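# Flip the pivot pin so its head sits at yellow cheek

## Task

The pivot pin was inserted from the wrong side. Reverse it end for end so its head ends up against the yellow cheek, and drive it fully back in so it passes through every part it holds at present.

## Robot and tools

Robot: two 6-joint arms, left_arm and right_arm, each ending in a two-finger parallel gripper. Bases (scene frame): left_arm at (-0.018, +0.402, +0.019) m, right_arm at (+0.063, -0.376, +0.019) m, both nearly unrotated. A camera stand sits behind the arms.

Frames. Scene frame: origin at table-top height midway between the nominal bases, +z up, +x outward over the table, left_arm toward +y. Arm names do not match image sides. Each arm reports its gripper position (m), quaternion (wxyz) and velocities in its own base frame. Fixed cameras and the table use the scene frame. Gripper axes: fingers point along +z, open and close along y; a block about 10 cm long projects toward +x. end_effector_position is the point between closed pads; closed fingertips reach about 19 mm past it, open ones about 6 mm.

Row layout (shared by execute_actions and move): 18 numbers, first 9 for left_arm then 9 for right_arm: dx, dy, dz, rx, ry, rz, gripper position, force_limit, speed. Both arms are always in the row. dx..rz are offsets, not poses: measured from that arm's Hand target at the start of the action or move, along the Hand target's own axes. Scale: 1.0 = 0.6 m or 180 degrees; rx, ry, rz form one rotation vector. Repeating an offset moves further. Sending six zeros re-commands the current Hand target. Orientation commands are clipped to 32 degrees from the measured orientation each step.

Gripper numbers, each in [-1, 1]: position +1 fully open (85 mm), pads touch near -0.8, -1 closes until blocked. force_limit sets motor push (higher = firmer grip); speed sets closing rate, about 20 mm/s at -1, 85 at 0, 150 at +1. Both start at +1. A fast close from a centimetre or more wider gives roughly 120 to 245 N per pad; a slow close at force_limit -1 about 30 N. Force and speed changes only apply after the position number changes by 0.01 or more. To keep a gripper unchanged, resend its last three numbers; 0 is a real command.

execute_actions(actions, cameras): actions is a list of actions; each action is a list of up to 15 rows, one per 1/30 s step, short tables repeating their last row. Every row counts from the action's start pose. Images come back only for an empty list or when cameras names them.

move(target, speed, blend, stop_force, zero, blocking, cameras): straight-line paths toward target, one row or up to 15 rows, all offsets from the same starting Hand targets. speed in m/s, 0.002 to 3.6, default 0.25 (turns up to twice that in rad/s); one value or one per target. blend in m rounds corners in a list; 0 stops at each. stop_force in N, 3 to 120, ends an arm's path when its wrist sensor feels that much resistance; use slow speeds with it, do not rely on it while the gripper rotates, and omit it when backing off a contact. zero (only with stop_force) re-zeroes before the move if true. blocking=false returns after 0.5 s while the move runs (not allowed with stop_force). Paths do not avoid obstacles; steer around each arm's own base. Result adds a move: line: done, off_target, moving, held, fault, plus limits such as paced or held.

wait(seconds 0 to 10): arms hold their commands. stop(): brakes a running move; fingers continue. zoom_image(camera, region [x0,y0,x1,y1] pixels, max 504x504): closer look at the latest image. zero_wrist_force(arm): tares that arm's sensor. finished_scene(scene): ends the current scene irreversibly; give its number.

Cameras: cam_head_left, cam_head_right, cam_high, cam_low, cam_left_wrist, cam_right_wrist, all 896x504.

Results: Hand target is the last commanded pose after clipping; grippers often stop short of it, so send the remaining distance as an offset. object_status: 0 moving, 1 blocked while opening, 2 blocked while closing (a grip), 3 reached the requested opening or pads met. position_measured is in counts: 3 open, 78 about 60 mm, 130 about 40 mm, 180 about 20 mm, 230 pads touching. Wrist force/torque are in the gripper's own axes; a third line shows the peak since the last report. Joint torques include the arm's weight. A MOTOR HOT line warns of heating; at 85 °C that arm brakes for 30 to 60 s.

Avoid: net force near 150 N or wrist torque near 24.6 N m (joint limit for wrist joints; 132 for the others) causes a 10 s fault stop. The arms are stiff, so aim only slightly past firm contact, and move slowly near it. Do not let the arms press or collide with each other, or close a gripper on the other arm's fingers. Do not drop or throw parts, release moving parts, slam or push hard, or leave anything off the table. Avoid hard grips on parts still resting on something, and heavy or fast-swung loads.

Each tool is called after "Emit:" as name(argument=value, ...), one argument or row to a line, values as JSON.

## Session

Emit:
execute_actions(
  actions=[],
)

Scene clock: 0.00 s.
left_arm: end_effector_position=(+0.2654, -0.3473, +0.1969) position_measured=3 object_status=3 end_effector_quat_wxyz=(-0.428, +0.155, +0.864, -0.215) | right_arm: end_effector_position=(+0.5789, +0.0554, +0.2343) position_measured=3 object_status=3 end_effector_quat_wxyz=(-0.015, +0.928, +0.297, +0.223)
Joint positions: left_arm=[-0.788 -1.317 1.79 -1.408 -2.403 -0.143] | right_arm=[3.456 -1.595 -1.98 -0.687 1.598 2.843]
Joint velocities: within noise
Joint torques (N m): no reading
Motor temperatures (°C): left_arm=[32 31 41 41 35 41] | right_arm=[30 37 33 36 41 38]
Wrist force (N): no reading
Wrist torque (N m): no reading
Wrist force, peak (N): no reading
Hand target: left_arm +0.2654, -0.3473, +0.1969; -0.428, +0.155, +0.864, -0.215 | right_arm +0.5789, +0.0554, +0.2343; -0.015, +0.928, +0.297, +0.223
Tool commands: left_gripper/position=+1.0 left_gripper/force_limit=+1.0 left_gripper/speed=+1.0 right_gripper/position=+1.0 right_gripper/force_limit=+1.0 right_gripper/speed=+1.0

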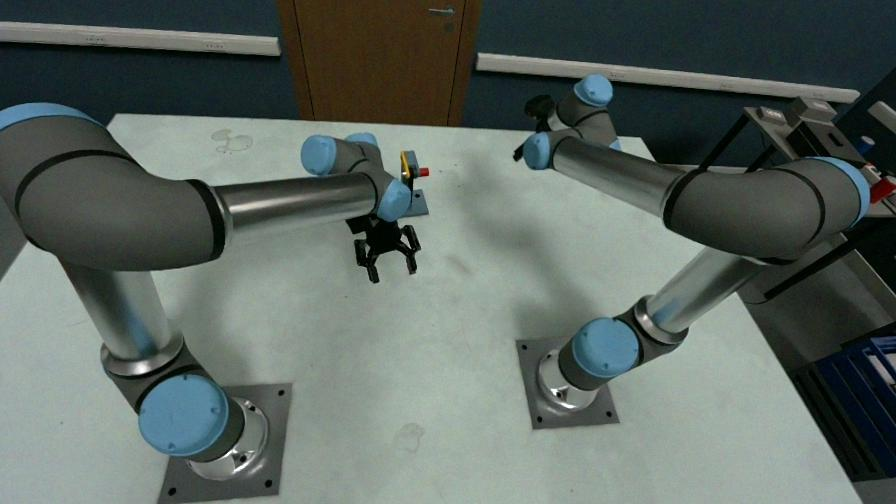

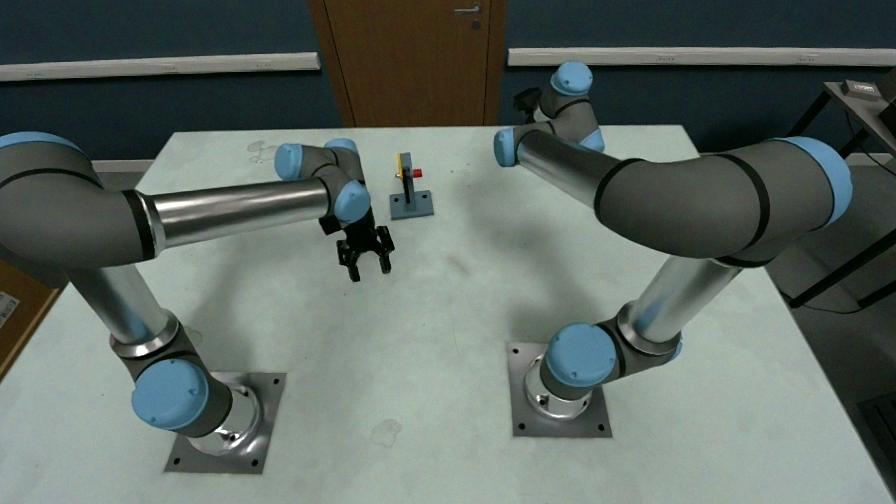

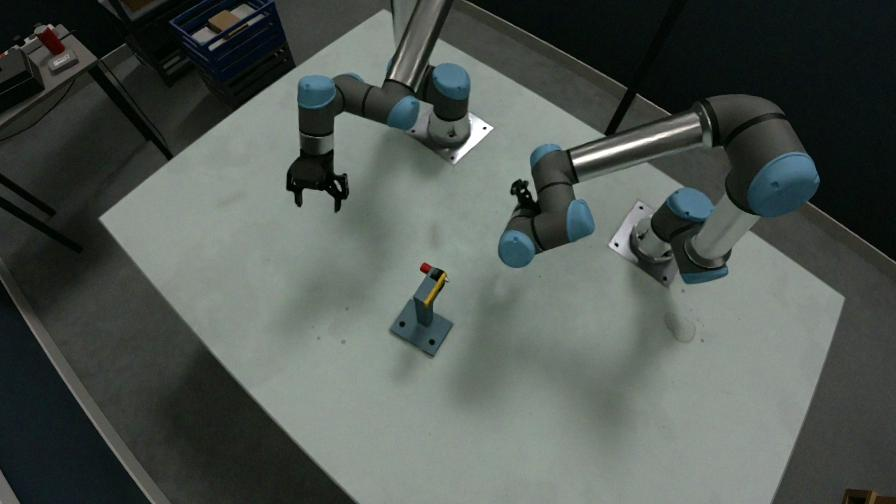

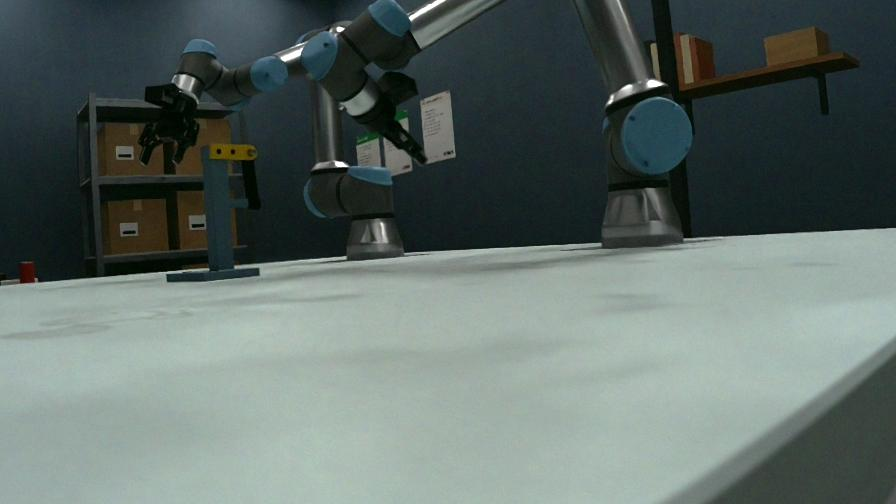

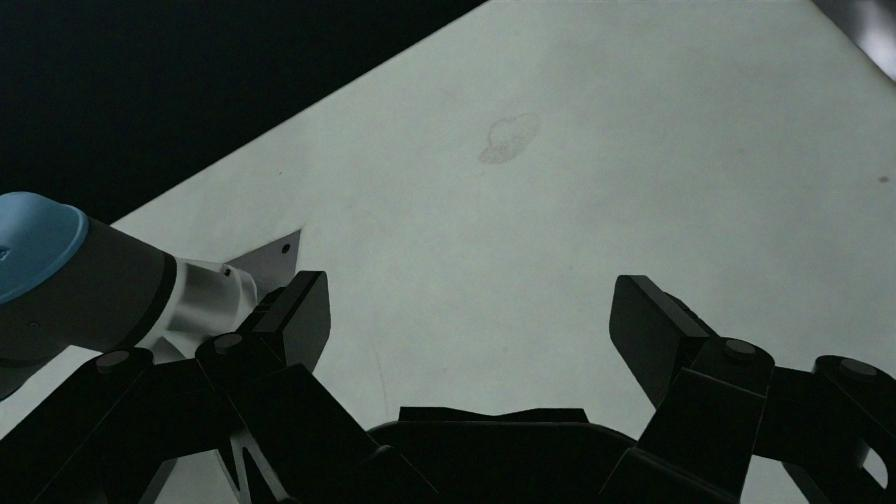

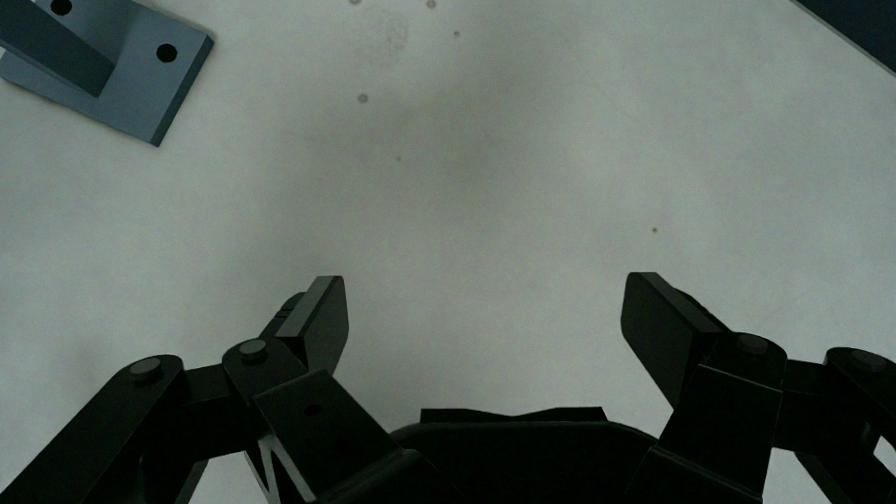

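Emit:
zoom_image(
  camera="cam_head_right",
  region=[370, 130, 460, 230],
)

Emit:
zoom_image(
  camera="cam_high",
  region=[370, 240, 480, 370],
)

Emit:
zoom_image(
  camera="cam_low",
  region=[150, 120, 310, 290],
)

Emit:
zoom_image(
  camera="cam_head_left",
  region=[370, 130, 460, 230],
)

Scaled by 5.040.

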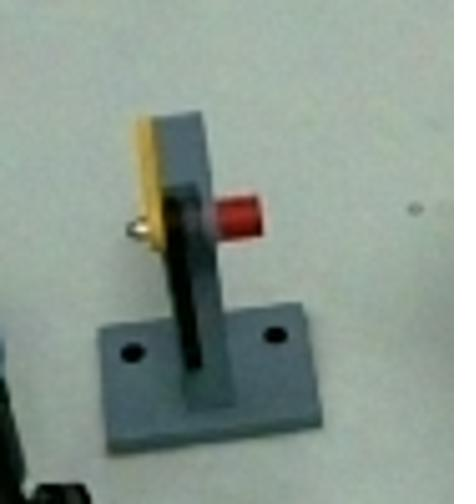

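Scaled by 3.877.

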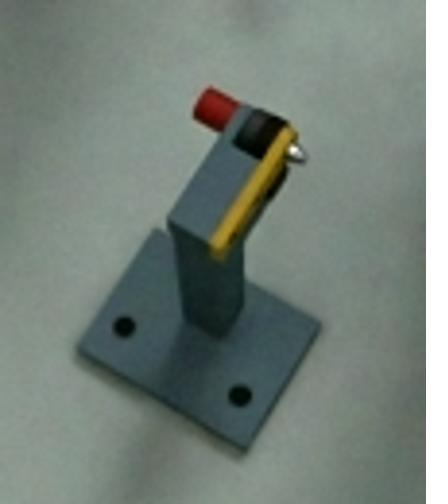

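Scaled by 2.965.

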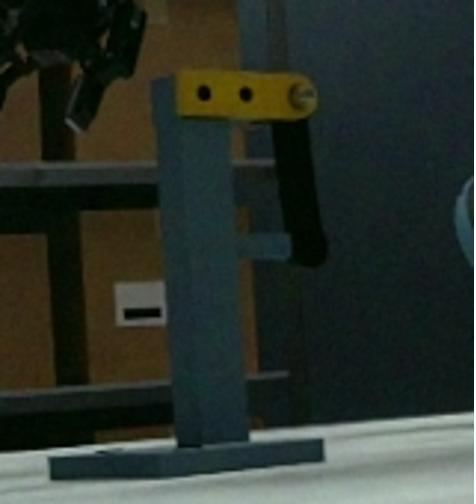

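Scaled by 5.040.

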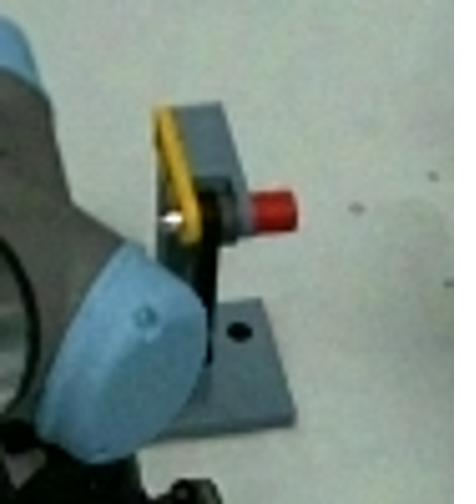

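Emit:
move(
  target=[-0.214,-0.019,-0.076,-0.220,-0.769,0.0357,1,1,1,0.218,-0.4435,-0.0365,0.098,-0.112,-0.297,1,1,1],
  speed=0.5,
  cameras=["all"],
)

Scene clock: 12.57 s.
left_arm: end_effector_position=(+0.3773, -0.4044, +0.1410) position_measured=3 object_status=3 end_effector_quat_wxyz=(+0.707, +0.011, +0.707, -0.012) end_effector_velocity=(+0.000, +0.000, +0.000) end_effector_angular_velocity=(-0.002, -0.002, -0.001) | right_arm: end_effector_position=(+0.5163, +0.3423, +0.2815) position_measured=3 object_status=3 end_effector_quat_wxyz=(+0.000, +0.708, +0.706, +0.000)
Joint positions: left_arm=[-1.603 -1.053 2.413 -2.861 -0.001 -1.641] | right_arm=[3.944 -1.844 -1.383 -1.486 1.572 2.375]
Joint velocities: left_arm=[-0.001 0 0 0.003 0.002 -0.005] | right_arm=[within noise]
Joint torques (N m): left_arm=[-7.08 -24.38 -1.29 -1.2 4.48 -1.49] | right_arm=[-9.49 47.69 12.04 2.85 0.11 2.42]
Wrist force (N): left_arm=[0.2 1.3 -2.1] | right_arm=[0.1 -0.3 0.4]
Wrist torque (N m): left_arm=[0.60 0.46 0.71] | right_arm=[-0.05 0.06 0.07]
Wrist force, peak (N): left_arm=[1.9 1.3 -2.0] | right_arm=[1.1 -0.6 0.0]
Hand target: left_arm +0.3764, -0.4044, +0.1410; +0.708, +0.000, +0.707, -0.001 | right_arm +0.5163, +0.3422, +0.2815; +0.000, +0.708, +0.706, +0.000
Off the commanded pose: left_arm 0.001 m, 2 deg | right_arm 0.000 m, 0 deg.
move: done
camera_calibration:
cam_left_wrist: T_world_to_cam=[[0.0439504, 0.998708, -0.0255038, 0.40162], [-0.368125, 0.0399218, 0.928919, 0.0387836], [0.928737, -0.0314378, 0.369404, -0.288082], [0, 0, 0, 1]] pos_world=[0.264178, -0.411706, 0.0806345]
cam_right_wrist: T_world_to_cam=[[0.999364, -0.0308661, -0.017883, -0.486171], [-0.0223772, -0.932846, 0.359579, 0.245937], [-0.0277809, -0.35895, -0.932943, 0.526168], [0, 0, 0, 1]] pos_world=[0.505982, 0.403283, 0.393757]

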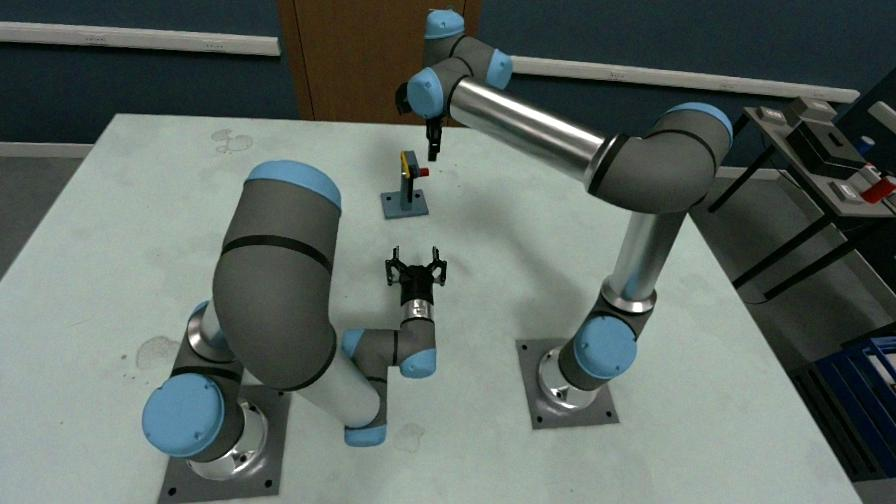

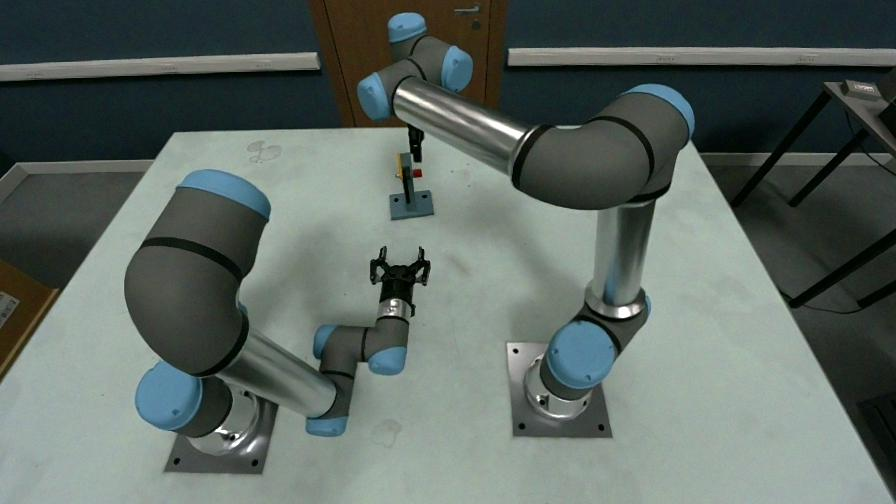

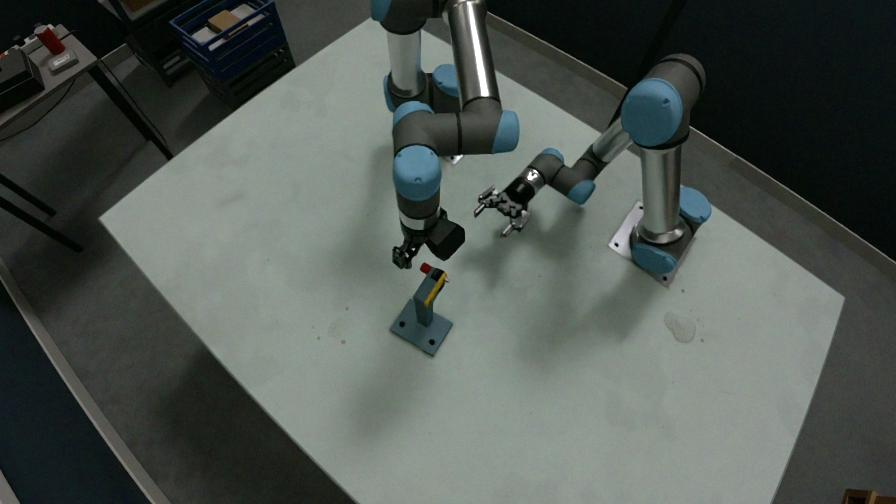

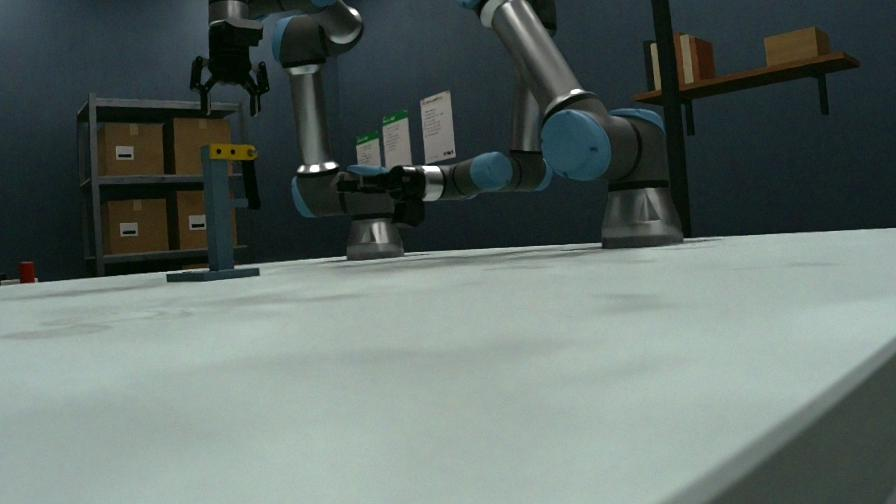

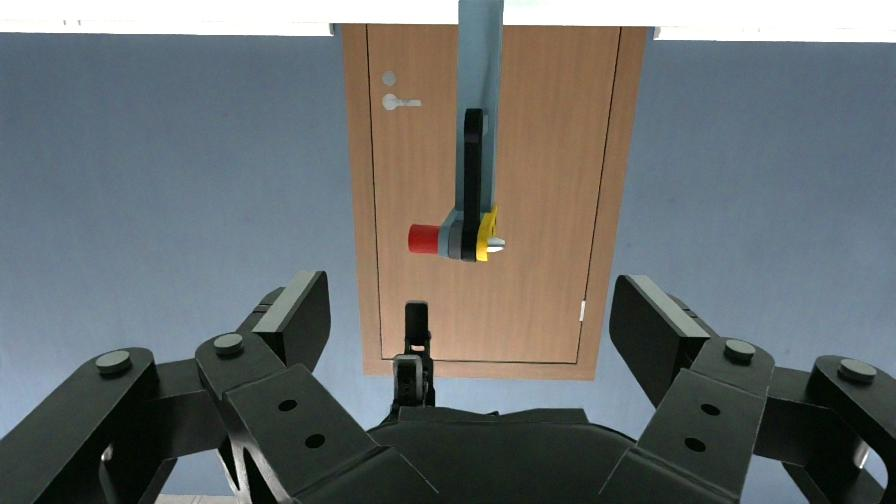

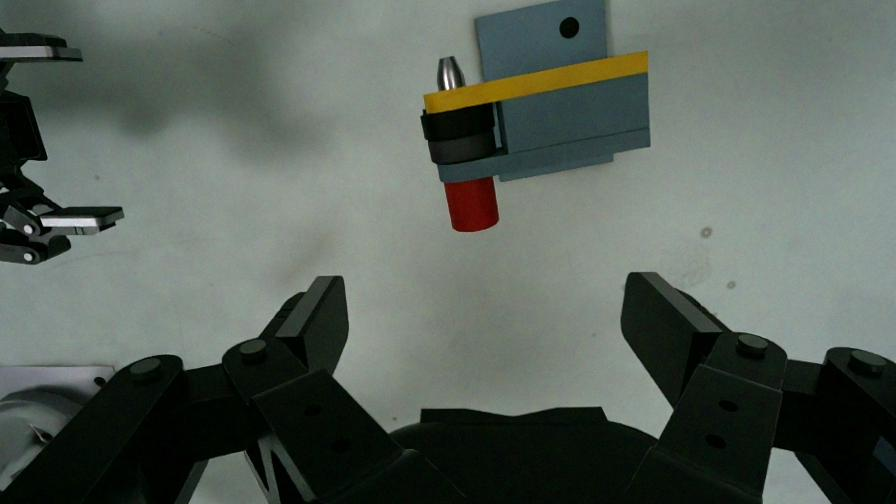

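Emit:
zoom_image(
  camera="cam_left_wrist",
  region=[390, 90, 560, 290],
)

Emit:
zoom_image(
  camera="cam_right_wrist",
  region=[400, 30, 680, 250],
)

Scaled by 2.520.

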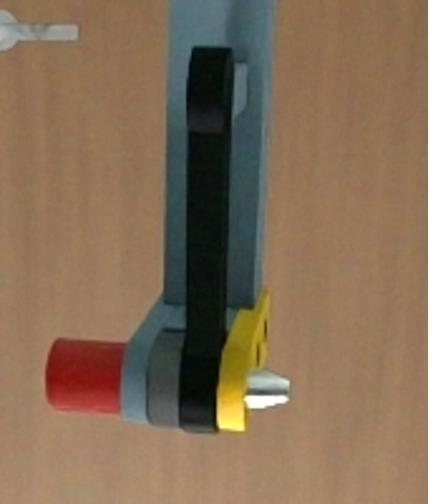

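Scaled by 1.800.

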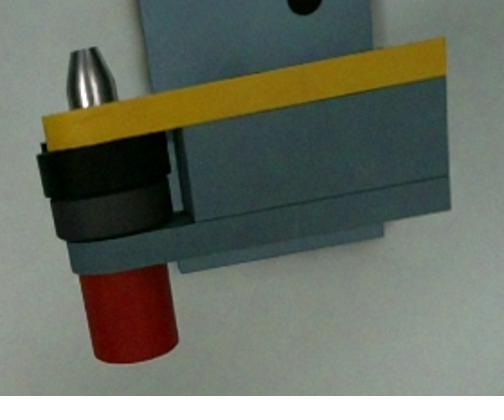

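Emit:
move(
  target=[-0.03,-0.015,0.2393,-0.0361,0,0,1,1,1,0.018,-0.0088,0.0608,0,0,-0.0417,1,1,1],
  cameras=["cam_left_wrist","cam_right_wrist","cam_low","cam_high"],
)

Emit:
zoom_image(
  camera="cam_right_wrist",
  region=[330, 0, 710, 360],
)

Emit:
zoom_image(
  camera="cam_left_wrist",
  region=[300, 0, 640, 360],
)

Scene clock: 22.53 s.
left_arm: end_effector_position=(+0.5192, -0.4137, +0.1591) position_measured=3 object_status=3 end_effector_quat_wxyz=(+0.696, -0.095, +0.705, +0.094) | right_arm: end_effector_position=(+0.5110, +0.3530, +0.2450) position_measured=3 object_status=3 end_effector_quat_wxyz=(+0.000, +0.660, +0.751, +0.000)
Joint positions: left_arm=[-1.301 -0.919 2.014 -2.772 -0.013 -1.465] | right_arm=[3.962 -1.859 -1.457 -1.397 1.572 2.262]
Joint torques (N m): left_arm=[6.7 -47.05 -21.73 -1.44 2.71 -2.01] | right_arm=[-10.93 49.82 38.31 3 -0.5 0.87]
Wrist force (N): left_arm=[0.1 1.5 -2.1] | right_arm=[0.1 -0.5 0.2]
Wrist torque (N m): left_arm=[0.63 0.50 0.73] | right_arm=[-0.09 0.07 0.01]
Wrist force, peak (N): left_arm=[1.1 2.4 -4.9] | right_arm=[0.4 -0.5 1.0]
Hand target: left_arm +0.5199, -0.4134, +0.1592; +0.706, -0.040, +0.706, +0.039 | right_arm +0.5110, +0.3530, +0.2450; +0.000, +0.660, +0.751, +0.000
Off the commanded pose: left_arm 0.001 m, 9 deg | right_arm 0.000 m, 0 deg.
move: off_target (left_arm)
camera_calibration:
cam_left_wrist: T_world_to_cam=[[-0.25414, 0.966834, -0.0254065, 0.546721], [-0.352752, -0.0682002, 0.933228, 0.0212348], [0.900544, 0.246133, 0.358385, -0.29558], [0, 0, 0, 1]] pos_world=[0.412617, -0.454388, 0.100005]
cam_right_wrist: T_world_to_cam=[[0.994846, 0.0997878, -0.0180112, -0.52496], [0.0995717, -0.927791, 0.359569, 0.204899], [0.01917, -0.359509, -0.932945, 0.472041], [0, 0, 0, 1]] pos_world=[0.492803, 0.412191, 0.357257]
Images, in order (width x height): cam_high 896x504, cam_low 896x504, cam_left_wrist 896x504, cam_right_wrist 896x504.

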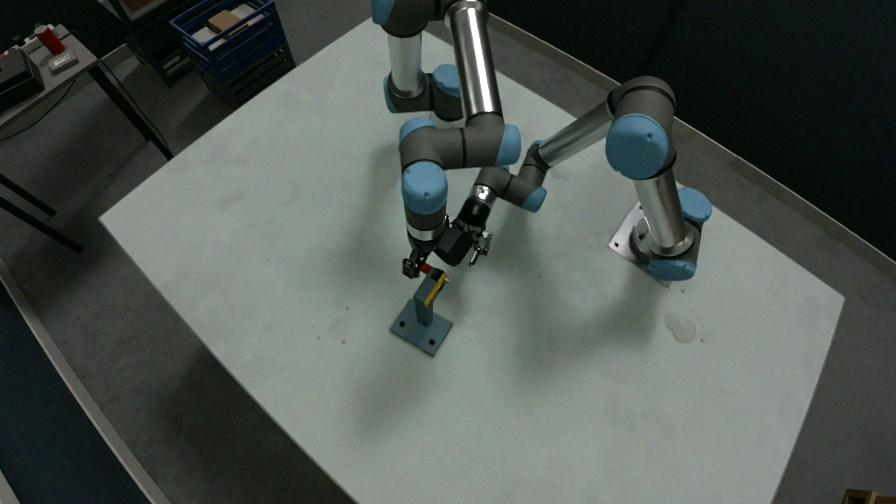

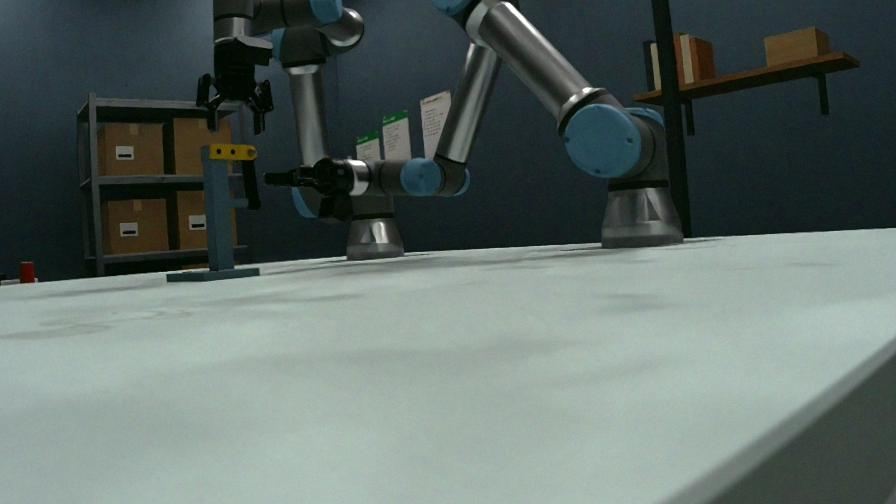

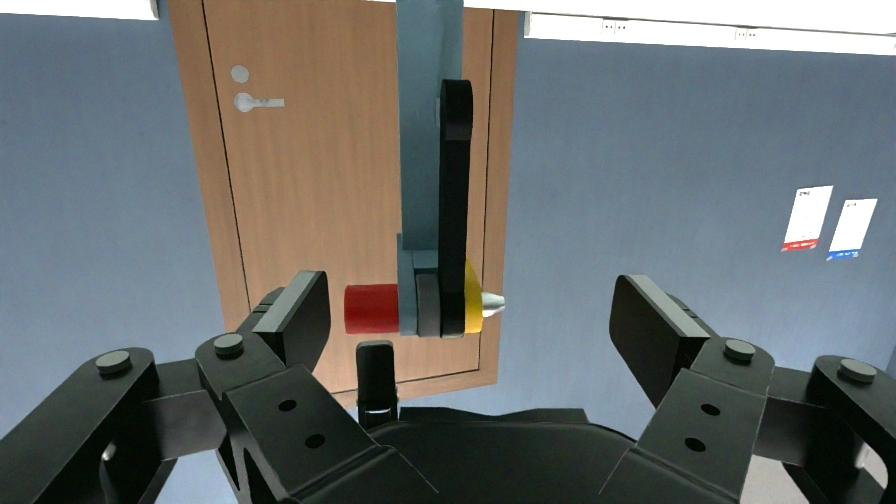

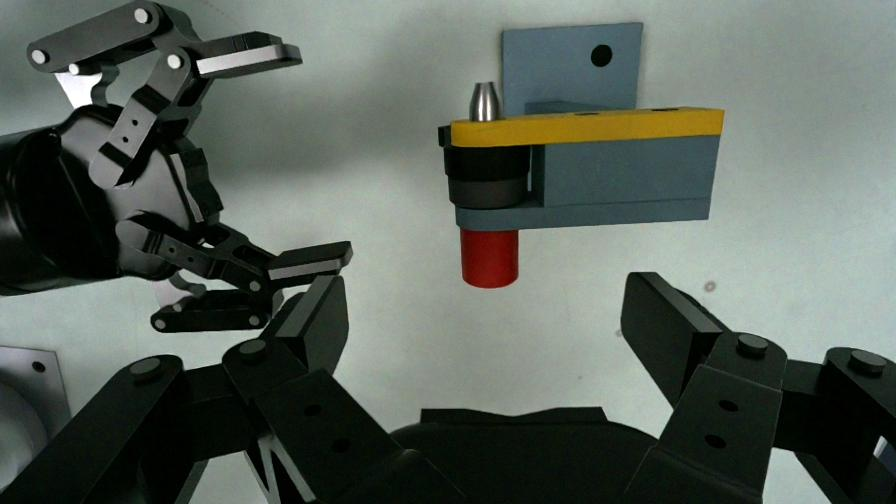

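Scaled by 1.326.

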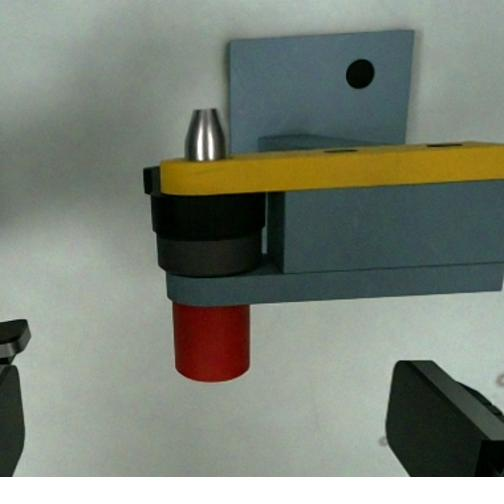

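Scaled by 1.400.

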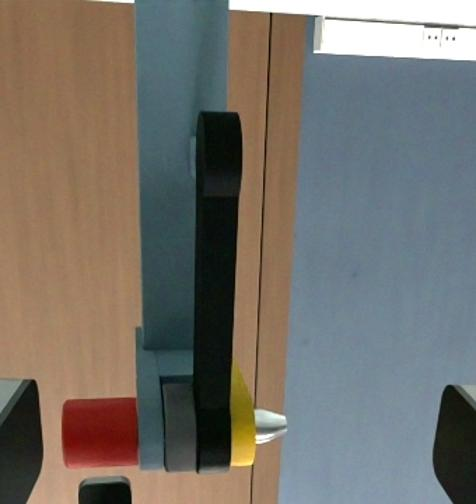

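Emit:
move(
  target=[-0.0283,0.0023,0.0154,-0.004,0.111,0,1,1,1,0,0.0012,0,0,0,-0.004,1,1,1],
  cameras=["cam_left_wrist"],
)

Scene clock: 28.90 s.
left_arm: end_effector_position=(+0.5290, -0.4109, +0.1762) position_measured=3 object_status=3 end_effector_quat_wxyz=(+0.573, -0.051, +0.817, +0.036) | right_arm: end_effector_position=(+0.5117, +0.3531, +0.2450) position_measured=3 object_status=3 end_effector_quat_wxyz=(+0.000, +0.655, +0.755, +0.000)
Joint positions: left_arm=[-1.246 -1.083 2.047 -3.035 -0.398 -1.034] | right_arm=[3.961 -1.86 -1.455 -1.397 1.572 2.249]
Joint torques (N m): left_arm=[-6.78 -40.29 -24.05 -4.68 -0.4 0.29] | right_arm=[-9.85 34.18 36.92 1.62 0.49 1.61]
Wrist force (N): left_arm=[0.8 2.0 -1.8] | right_arm=[0.0 -0.5 0.4]
Wrist torque (N m): left_arm=[0.55 0.40 0.70] | right_arm=[-0.09 0.08 0.15]
Wrist force, peak (N): left_arm=[-0.4 2.7 -1.8] | right_arm=[-0.1 -0.8 0.4]
Hand target: left_arm +0.5289, -0.4110, +0.1762; +0.573, -0.051, +0.817, +0.036 | right_arm +0.5117, +0.3531, +0.2450; +0.000, +0.655, +0.755, +0.000
Off the commanded pose: left_arm 0.000 m, 0 deg | right_arm 0.000 m, 0 deg.
move: done
camera_calibration:
cam_left_wrist: T_world_to_cam=[[-0.122398, 0.992149, -0.0256884, 0.487753], [-0.0353009, 0.0215146, 0.999145, -0.13374], [0.991853, 0.1232, 0.0323904, -0.352603], [0, 0, 0, 1]] pos_world=[0.404709, -0.437605, 0.157576]
Images, in order (width x height): cam_left_wrist 896x504.

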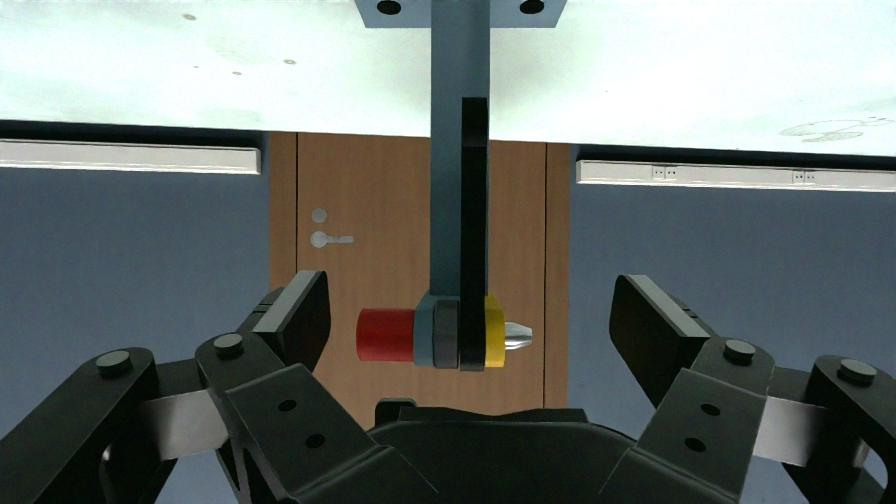

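Emit:
move(
  target=[-0.0098,0.0067,0.0815,0,0,0,1,1,1,0,0.0058,0.0333,0,0,0,1,1,1],
  speed=0.08,
  stop_force=8,
  cameras=["cam_left_wrist","cam_right_wrist"],
)

Emit:
zoom_image(
  camera="cam_left_wrist",
  region=[300, 150, 640, 450],
)

Emit:
zoom_image(
  camera="cam_right_wrist",
  region=[320, 50, 660, 400],
)

Scene clock: 33.63 s.
left_arm: end_effector_position=(+0.5760, -0.4010, +0.1651) position_measured=3 object_status=3 end_effector_quat_wxyz=(+0.573, -0.051, +0.817, +0.036) | right_arm: end_effector_position=(+0.5152, +0.3536, +0.2250) position_measured=3 object_status=3 end_effector_quat_wxyz=(+0.000, +0.655, +0.755, +0.000)
Joint positions: left_arm=[-1.155 -0.986 1.969 -3.222 -0.449 -0.849] | right_arm=[3.958 -1.877 -1.485 -1.351 1.572 2.245]
Joint torques (N m): left_arm=[-4.03 -46.43 -7.96 -4.06 4.04 0.93] | right_arm=[4.56 50.28 38.53 1.56 0.24 1.79]
Wrist force (N): left_arm=[0.7 1.7 -1.5] | right_arm=[0.0 -0.4 0.1]
Wrist torque (N m): left_arm=[0.53 0.44 0.69] | right_arm=[-0.08 0.09 0.15]
Wrist force, peak (N): left_arm=[0.6 2.1 -3.0] | right_arm=[0.1 -0.5 0.9]
Hand target: left_arm +0.5760, -0.4010, +0.1651; +0.573, -0.051, +0.817, +0.036 | right_arm +0.5152, +0.3536, +0.2250; +0.000, +0.655, +0.755, +0.000
Off the commanded pose: left_arm 0.000 m, 0 deg | right_arm 0.000 m, 0 deg.
move: done
camera_calibration:
cam_left_wrist: T_world_to_cam=[[-0.122192, 0.992172, -0.0257473, 0.483337], [-0.0351051, 0.021605, 0.99915, -0.12125], [0.991885, 0.122992, 0.0321904, -0.400253], [0, 0, 0, 1]] pos_world=[0.451809, -0.427705, 0.146475]
cam_right_wrist: T_world_to_cam=[[0.993508, 0.112339, -0.0179128, -0.533293], [0.111242, -0.926474, 0.359544, 0.205789], [0.0237951, -0.359203, -0.932956, 0.45104], [0, 0, 0, 1]] pos_world=[0.496206, 0.412582, 0.337257]
Images, in order (width x height): cam_left_wrist 896x504, cam_right_wrist 896x504.

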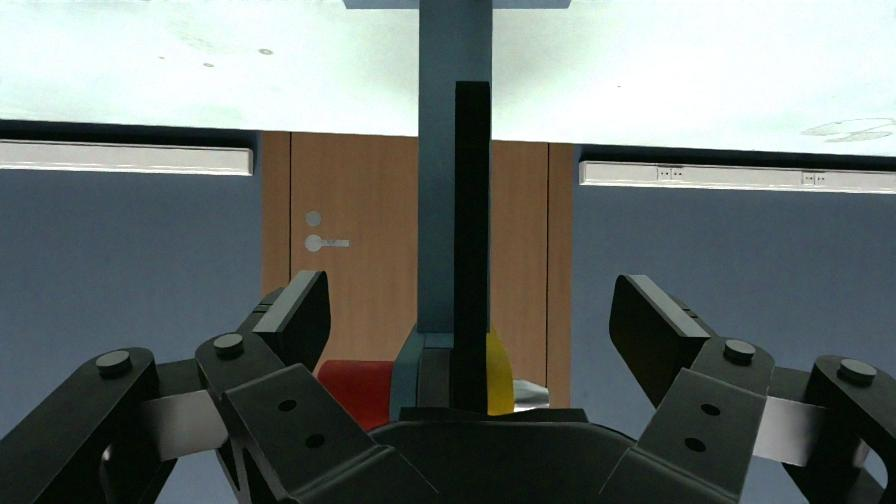

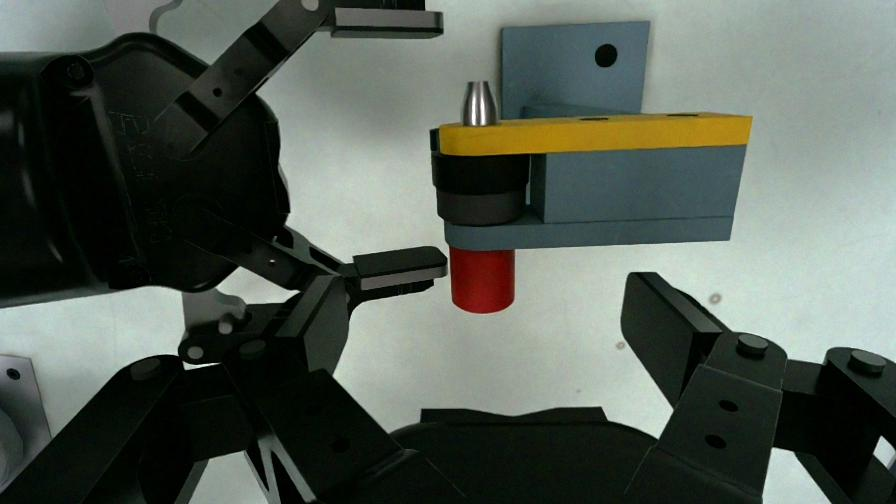

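Scaled by 1.482.

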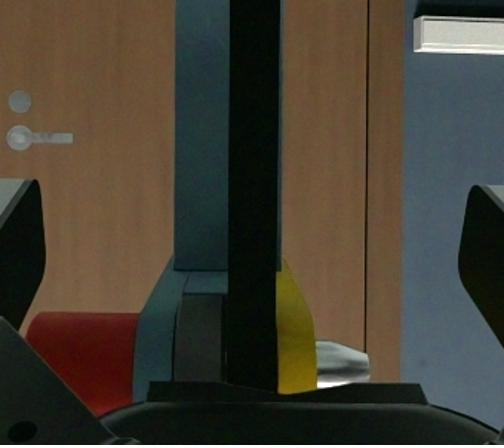

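Scaled by 1.440.

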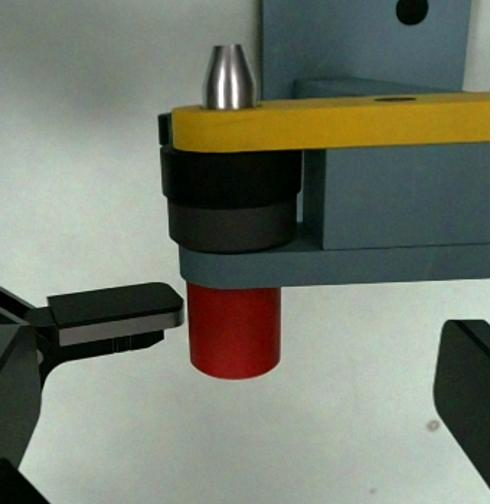

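Emit:
move(
  target=[
    [0,0.0008,0,0,0,0,1,-1,-1,0,0,0,0,0,0,1,1,1],
    [0,0.0008,0,0,0,0,-1,-1,-1,0,0,0.0367,0,0,0,1,-1,-1],
  ],
  speed=0.08,
  cameras=["cam_left_wrist","cam_right_wrist"],
)

Scene clock: 40.57 s.
left_arm: end_effector_position=(+0.5760, -0.4006, +0.1651) position_measured=206 object_status=0 end_effector_quat_wxyz=(+0.573, -0.051, +0.817, +0.036) | right_arm: end_effector_position=(+0.5152, +0.3537, +0.2030) position_measured=3 object_status=3 end_effector_quat_wxyz=(+0.000, +0.655, +0.755, +0.000)
Joint positions: left_arm=[-1.154 -0.987 1.97 -3.224 -0.449 -0.848] | right_arm=[3.958 -1.89 -1.526 -1.297 1.572 2.245]
Joint torques (N m): left_arm=[6.26 -39.66 -17.6 -2.16 -0.87 -0.32] | right_arm=[5.45 50.89 37.95 2.94 -1.25 1.99]
Wrist force (N): left_arm=[-0.9 1.6 -3.1] | right_arm=[-0.1 -0.4 0.3]
Wrist torque (N m): left_arm=[0.51 0.54 0.63] | right_arm=[-0.09 0.09 0.15]
Wrist force, peak (N): left_arm=[0.1 1.7 -3.2] | right_arm=[-0.1 -0.4 0.9]
Hand target: left_arm +0.5760, -0.4006, +0.1651; +0.573, -0.051, +0.817, +0.036 | right_arm +0.5152, +0.3537, +0.2030; +0.000, +0.655, +0.755, +0.000
Off the commanded pose: left_arm 0.000 m, 0 deg | right_arm 0.000 m, 0 deg.
move: done
camera_calibration:
cam_left_wrist: T_world_to_cam=[[-0.122192, 0.992172, -0.0257608, 0.482833], [-0.0351069, 0.0216183, 0.99915, -0.121357], [0.991885, 0.122993, 0.0321905, -0.400218], [0, 0, 0, 1]] pos_world=[0.451709, -0.427205, 0.146576]
cam_right_wrist: T_world_to_cam=[[0.993508, 0.112339, -0.0179128, -0.533687], [0.111242, -0.926474, 0.359544, 0.213699], [0.0237951, -0.359203, -0.932956, 0.430515], [0, 0, 0, 1]] pos_world=[0.496206, 0.412582, 0.315257]
Images, in order (width x height): cam_left_wrist 896x504, cam_right_wrist 896x504.

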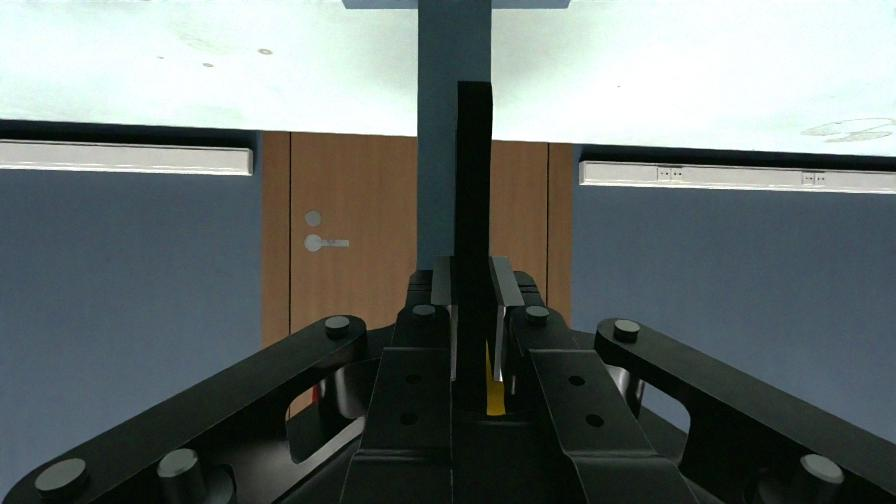

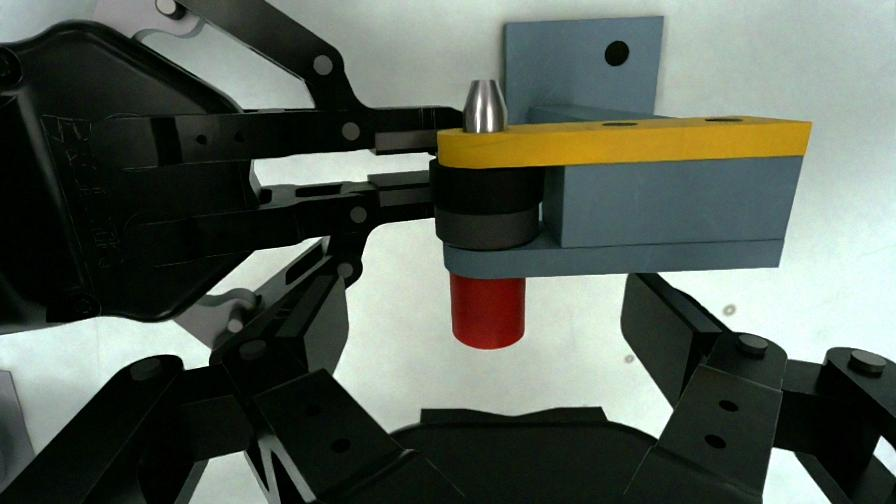

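Emit:
execute_actions(
  actions=[
    [[0,0,0,0,0,0,-1,-1,-1,0,0,0,0,0,0,-1,-1,-1]],
    [[0,0,0,0,0,0,-1,-1,-1,0,0,0,0,0,0,-1,-1,-1]],
    [[0,0,0,0,0,0,-1,-1,-1,0,0,0,0,0,0,-1,-1,-1]],
    [[0,0,0,0,0,0,-1,-1,-1,0,0,0,0,0,0,-1,-1,-1]],
    [[0,0,0,0,0,0,-1,-1,-1,0,0,0,0,0,0,-1,-1,-1]],
    [[0,0,0,0,0,0,-1,-1,-1,0,0,0,0,0,0,-1,-1,-1]],
    [[0,0,0,0,0,0,-1,-1,-1,0,0,0,0,0,0,-1,-1,-1]],
  ],
  cameras=["cam_right_wrist","cam_low"],
)

Scene clock: 44.83 s.
left_arm: end_effector_position=(+0.5760, -0.4006, +0.1651) position_measured=206 object_status=2 end_effector_quat_wxyz=(+0.573, -0.051, +0.817, +0.036) | right_arm: end_effector_position=(+0.5152, +0.3537, +0.2031) position_measured=174 object_status=2 end_effector_quat_wxyz=(+0.000, +0.655, +0.755, +0.000)
Joint positions: left_arm=[-1.154 -0.987 1.97 -3.224 -0.449 -0.848] | right_arm=[3.958 -1.89 -1.526 -1.297 1.572 2.245]
Joint torques (N m): left_arm=[0.34 -39.51 -18.46 -2.29 0.84 -0.52] | right_arm=[5.1 47.56 25.67 -0.53 3.41 1.89]
Wrist force (N): left_arm=[-9.5 0.7 -2.9] | right_arm=[-2.0 13.6 -1.8]
Wrist torque (N m): left_arm=[0.54 0.74 0.63] | right_arm=[-0.24 0.08 0.03]
Wrist force, peak (N): left_arm=[-10.2 0.6 -3.0] | right_arm=[-2.0 13.8 -2.0]
Hand target: left_arm +0.5760, -0.4006, +0.1651; +0.573, -0.051, +0.817, +0.036 | right_arm +0.5152, +0.3537, +0.2030; +0.000, +0.655, +0.755, +0.000
Off the commanded pose: left_arm 0.000 m, 0 deg | right_arm 0.000 m, 0 deg.
camera_calibration:
cam_right_wrist: T_world_to_cam=[[0.993506, 0.11238, -0.0178092, -0.533733], [0.111245, -0.926516, 0.359435, 0.213713], [0.0238927, -0.359082, -0.933, 0.430523], [0, 0, 0, 1]] pos_world=[0.496206, 0.412582, 0.315357]
Images, in order (width x height): cam_low 896x504, cam_right_wrist 896x504.

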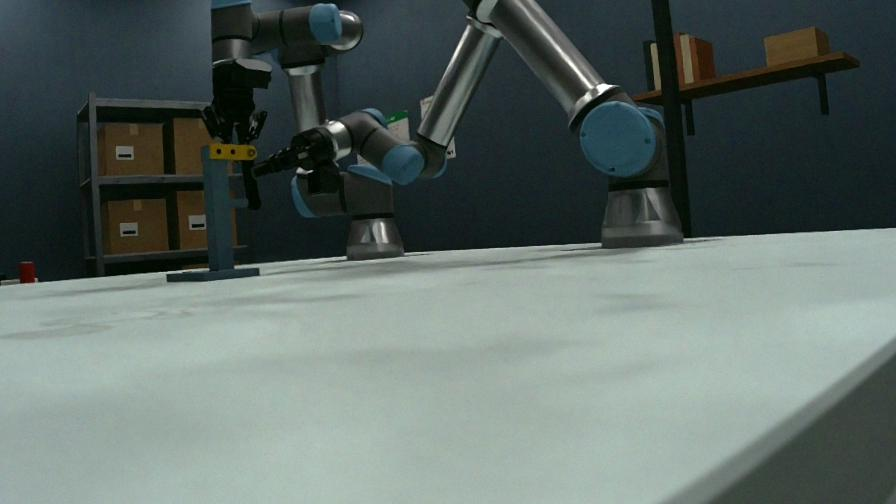

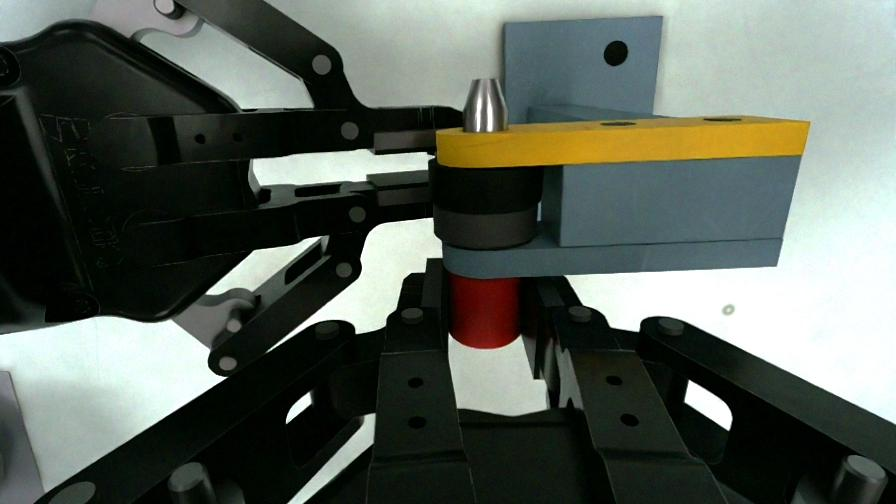

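Emit:
execute_actions(
  actions=[
    [[0,0,0,0,0,0,-1,-1,-1,0,0.001,0,0,0,0,-1,-1,-1]],
  ],
)

Scene clock: 48.70 s.
left_arm: end_effector_position=(+0.5760, -0.4006, +0.1651) position_measured=206 object_status=2 end_effector_quat_wxyz=(+0.573, -0.051, +0.817, +0.036) | right_arm: end_effector_position=(+0.5157, +0.3537, +0.2030) position_measured=174 object_status=2 end_effector_quat_wxyz=(+0.000, +0.655, +0.755, +0.000)
Joint positions: left_arm=[-1.154 -0.987 1.97 -3.224 -0.449 -0.848] | right_arm=[3.957 -1.891 -1.524 -1.297 1.572 2.245]
Joint torques (N m): left_arm=[-0.86 -38.78 -18.82 -2.58 2.23 -0.62] | right_arm=[-10.25 40.11 40.21 3.76 -0.75 -2]
Wrist force (N): left_arm=[-4.4 2.6 -2.4] | right_arm=[-3.8 -3.9 -0.5]
Wrist torque (N m): left_arm=[0.49 0.63 0.59] | right_arm=[-0.09 0.24 -0.06]
Wrist force, peak (N): left_arm=[-10.3 0.8 -2.7] | right_arm=[-2.3 13.9 -2.2]
Hand target: left_arm +0.5760, -0.4006, +0.1651; +0.573, -0.051, +0.817, +0.036 | right_arm +0.5157, +0.3537, +0.2030; +0.000, +0.655, +0.755, +0.000
Off the commanded pose: left_arm 0.000 m, 0 deg | right_arm 0.000 m, 0 deg.

Emit:
move(
  target=[-0.0004,-0.006,0,0,0,0,-1,-1,-1,0,0,0,0,0,0,-1,-1,-1],
  speed=0.004,
  stop_force=7,
)

Scene clock: 50.40 s.
left_arm: end_effector_position=(+0.5761, -0.4016, +0.1651) position_measured=206 object_status=2 end_effector_quat_wxyz=(+0.573, -0.051, +0.817, +0.036) | right_arm: end_effector_position=(+0.5157, +0.3537, +0.2030) position_measured=174 object_status=2 end_effector_quat_wxyz=(+0.000, +0.655, +0.755, +0.000)
Joint positions: left_arm=[-1.155 -0.986 1.967 -3.221 -0.449 -0.849] | right_arm=[3.957 -1.891 -1.524 -1.297 1.572 2.245]
Joint torques (N m): left_arm=[3.63 -45.25 -9.97 -3.89 -2.16 0.73] | right_arm=[-9.84 48.08 39.03 4.18 -0.71 -1.97]
Wrist force (N): left_arm=[-1.5 7.0 -4.2] | right_arm=[-3.6 -4.1 -0.3]
Wrist torque (N m): left_arm=[0.44 0.56 0.45] | right_arm=[-0.12 0.23 -0.06]
Wrist force, peak (N): left_arm=[2.6 11.0 -7.8] | right_arm=[-4.0 -4.4 -0.1]
Hand target: left_arm +0.5761, -0.4016, +0.1651; +0.573, -0.051, +0.817, +0.036 (not the last commanded pose) | right_arm +0.5157, +0.3537, +0.2030; +0.000, +0.655, +0.755, +0.000
Off the commanded pose: left_arm 0.003 m, 0 deg | right_arm 0.000 m, 0 deg.
move: contact (left_arm)

Emit:
move(
  target=[0,0,0,0,0,0,-1,-1,-1,-0.0417,0,0,0,0,0,-1,-1,-1],
  speed=0.03,
  stop_force=22,
  cameras=["cam_right_wrist"],
)

Scene clock: 52.80 s.
left_arm: end_effector_position=(+0.5761, -0.4016, +0.1651) position_measured=206 object_status=2 end_effector_quat_wxyz=(+0.573, -0.051, +0.817, +0.036) | right_arm: end_effector_position=(+0.5193, +0.3290, +0.2030) position_measured=174 object_status=2 end_effector_quat_wxyz=(+0.000, +0.655, +0.755, +0.000)
Joint positions: left_arm=[-1.155 -0.986 1.967 -3.221 -0.449 -0.849] | right_arm=[3.924 -1.866 -1.557 -1.289 1.572 2.212]
Joint torques (N m): left_arm=[1.65 -42.12 -17.04 -1.75 1.5 0.96] | right_arm=[8.52 31.06 36.34 1.79 -0.09 2.42]
Wrist force (N): left_arm=[1.8 7.0 -2.1] | right_arm=[-1.1 0.6 -0.1]
Wrist torque (N m): left_arm=[0.42 0.50 0.45] | right_arm=[-0.15 0.20 0.18]
Wrist force, peak (N): left_arm=[-1.5 6.6 -6.0] | right_arm=[2.9 -5.0 2.1]
Hand target: left_arm +0.5761, -0.4016, +0.1651; +0.573, -0.051, +0.817, +0.036 | right_arm +0.5193, +0.3290, +0.2030; +0.000, +0.655, +0.755, +0.000
Off the commanded pose: left_arm 0.000 m, 0 deg | right_arm 0.000 m, 0 deg.
move: done
camera_calibration:
cam_right_wrist: T_world_to_cam=[[0.993508, 0.112339, -0.0179128, -0.534985], [0.111242, -0.926474, 0.359544, 0.190359], [0.0237951, -0.359203, -0.932956, 0.421545], [0, 0, 0, 1]] pos_world=[0.500306, 0.387882, 0.315257]
Images, in order (width x height): cam_right_wrist 896x504.

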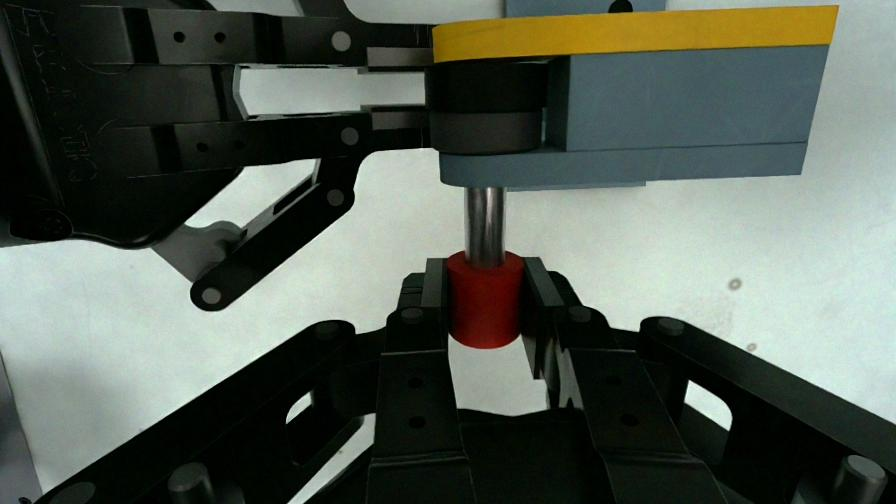

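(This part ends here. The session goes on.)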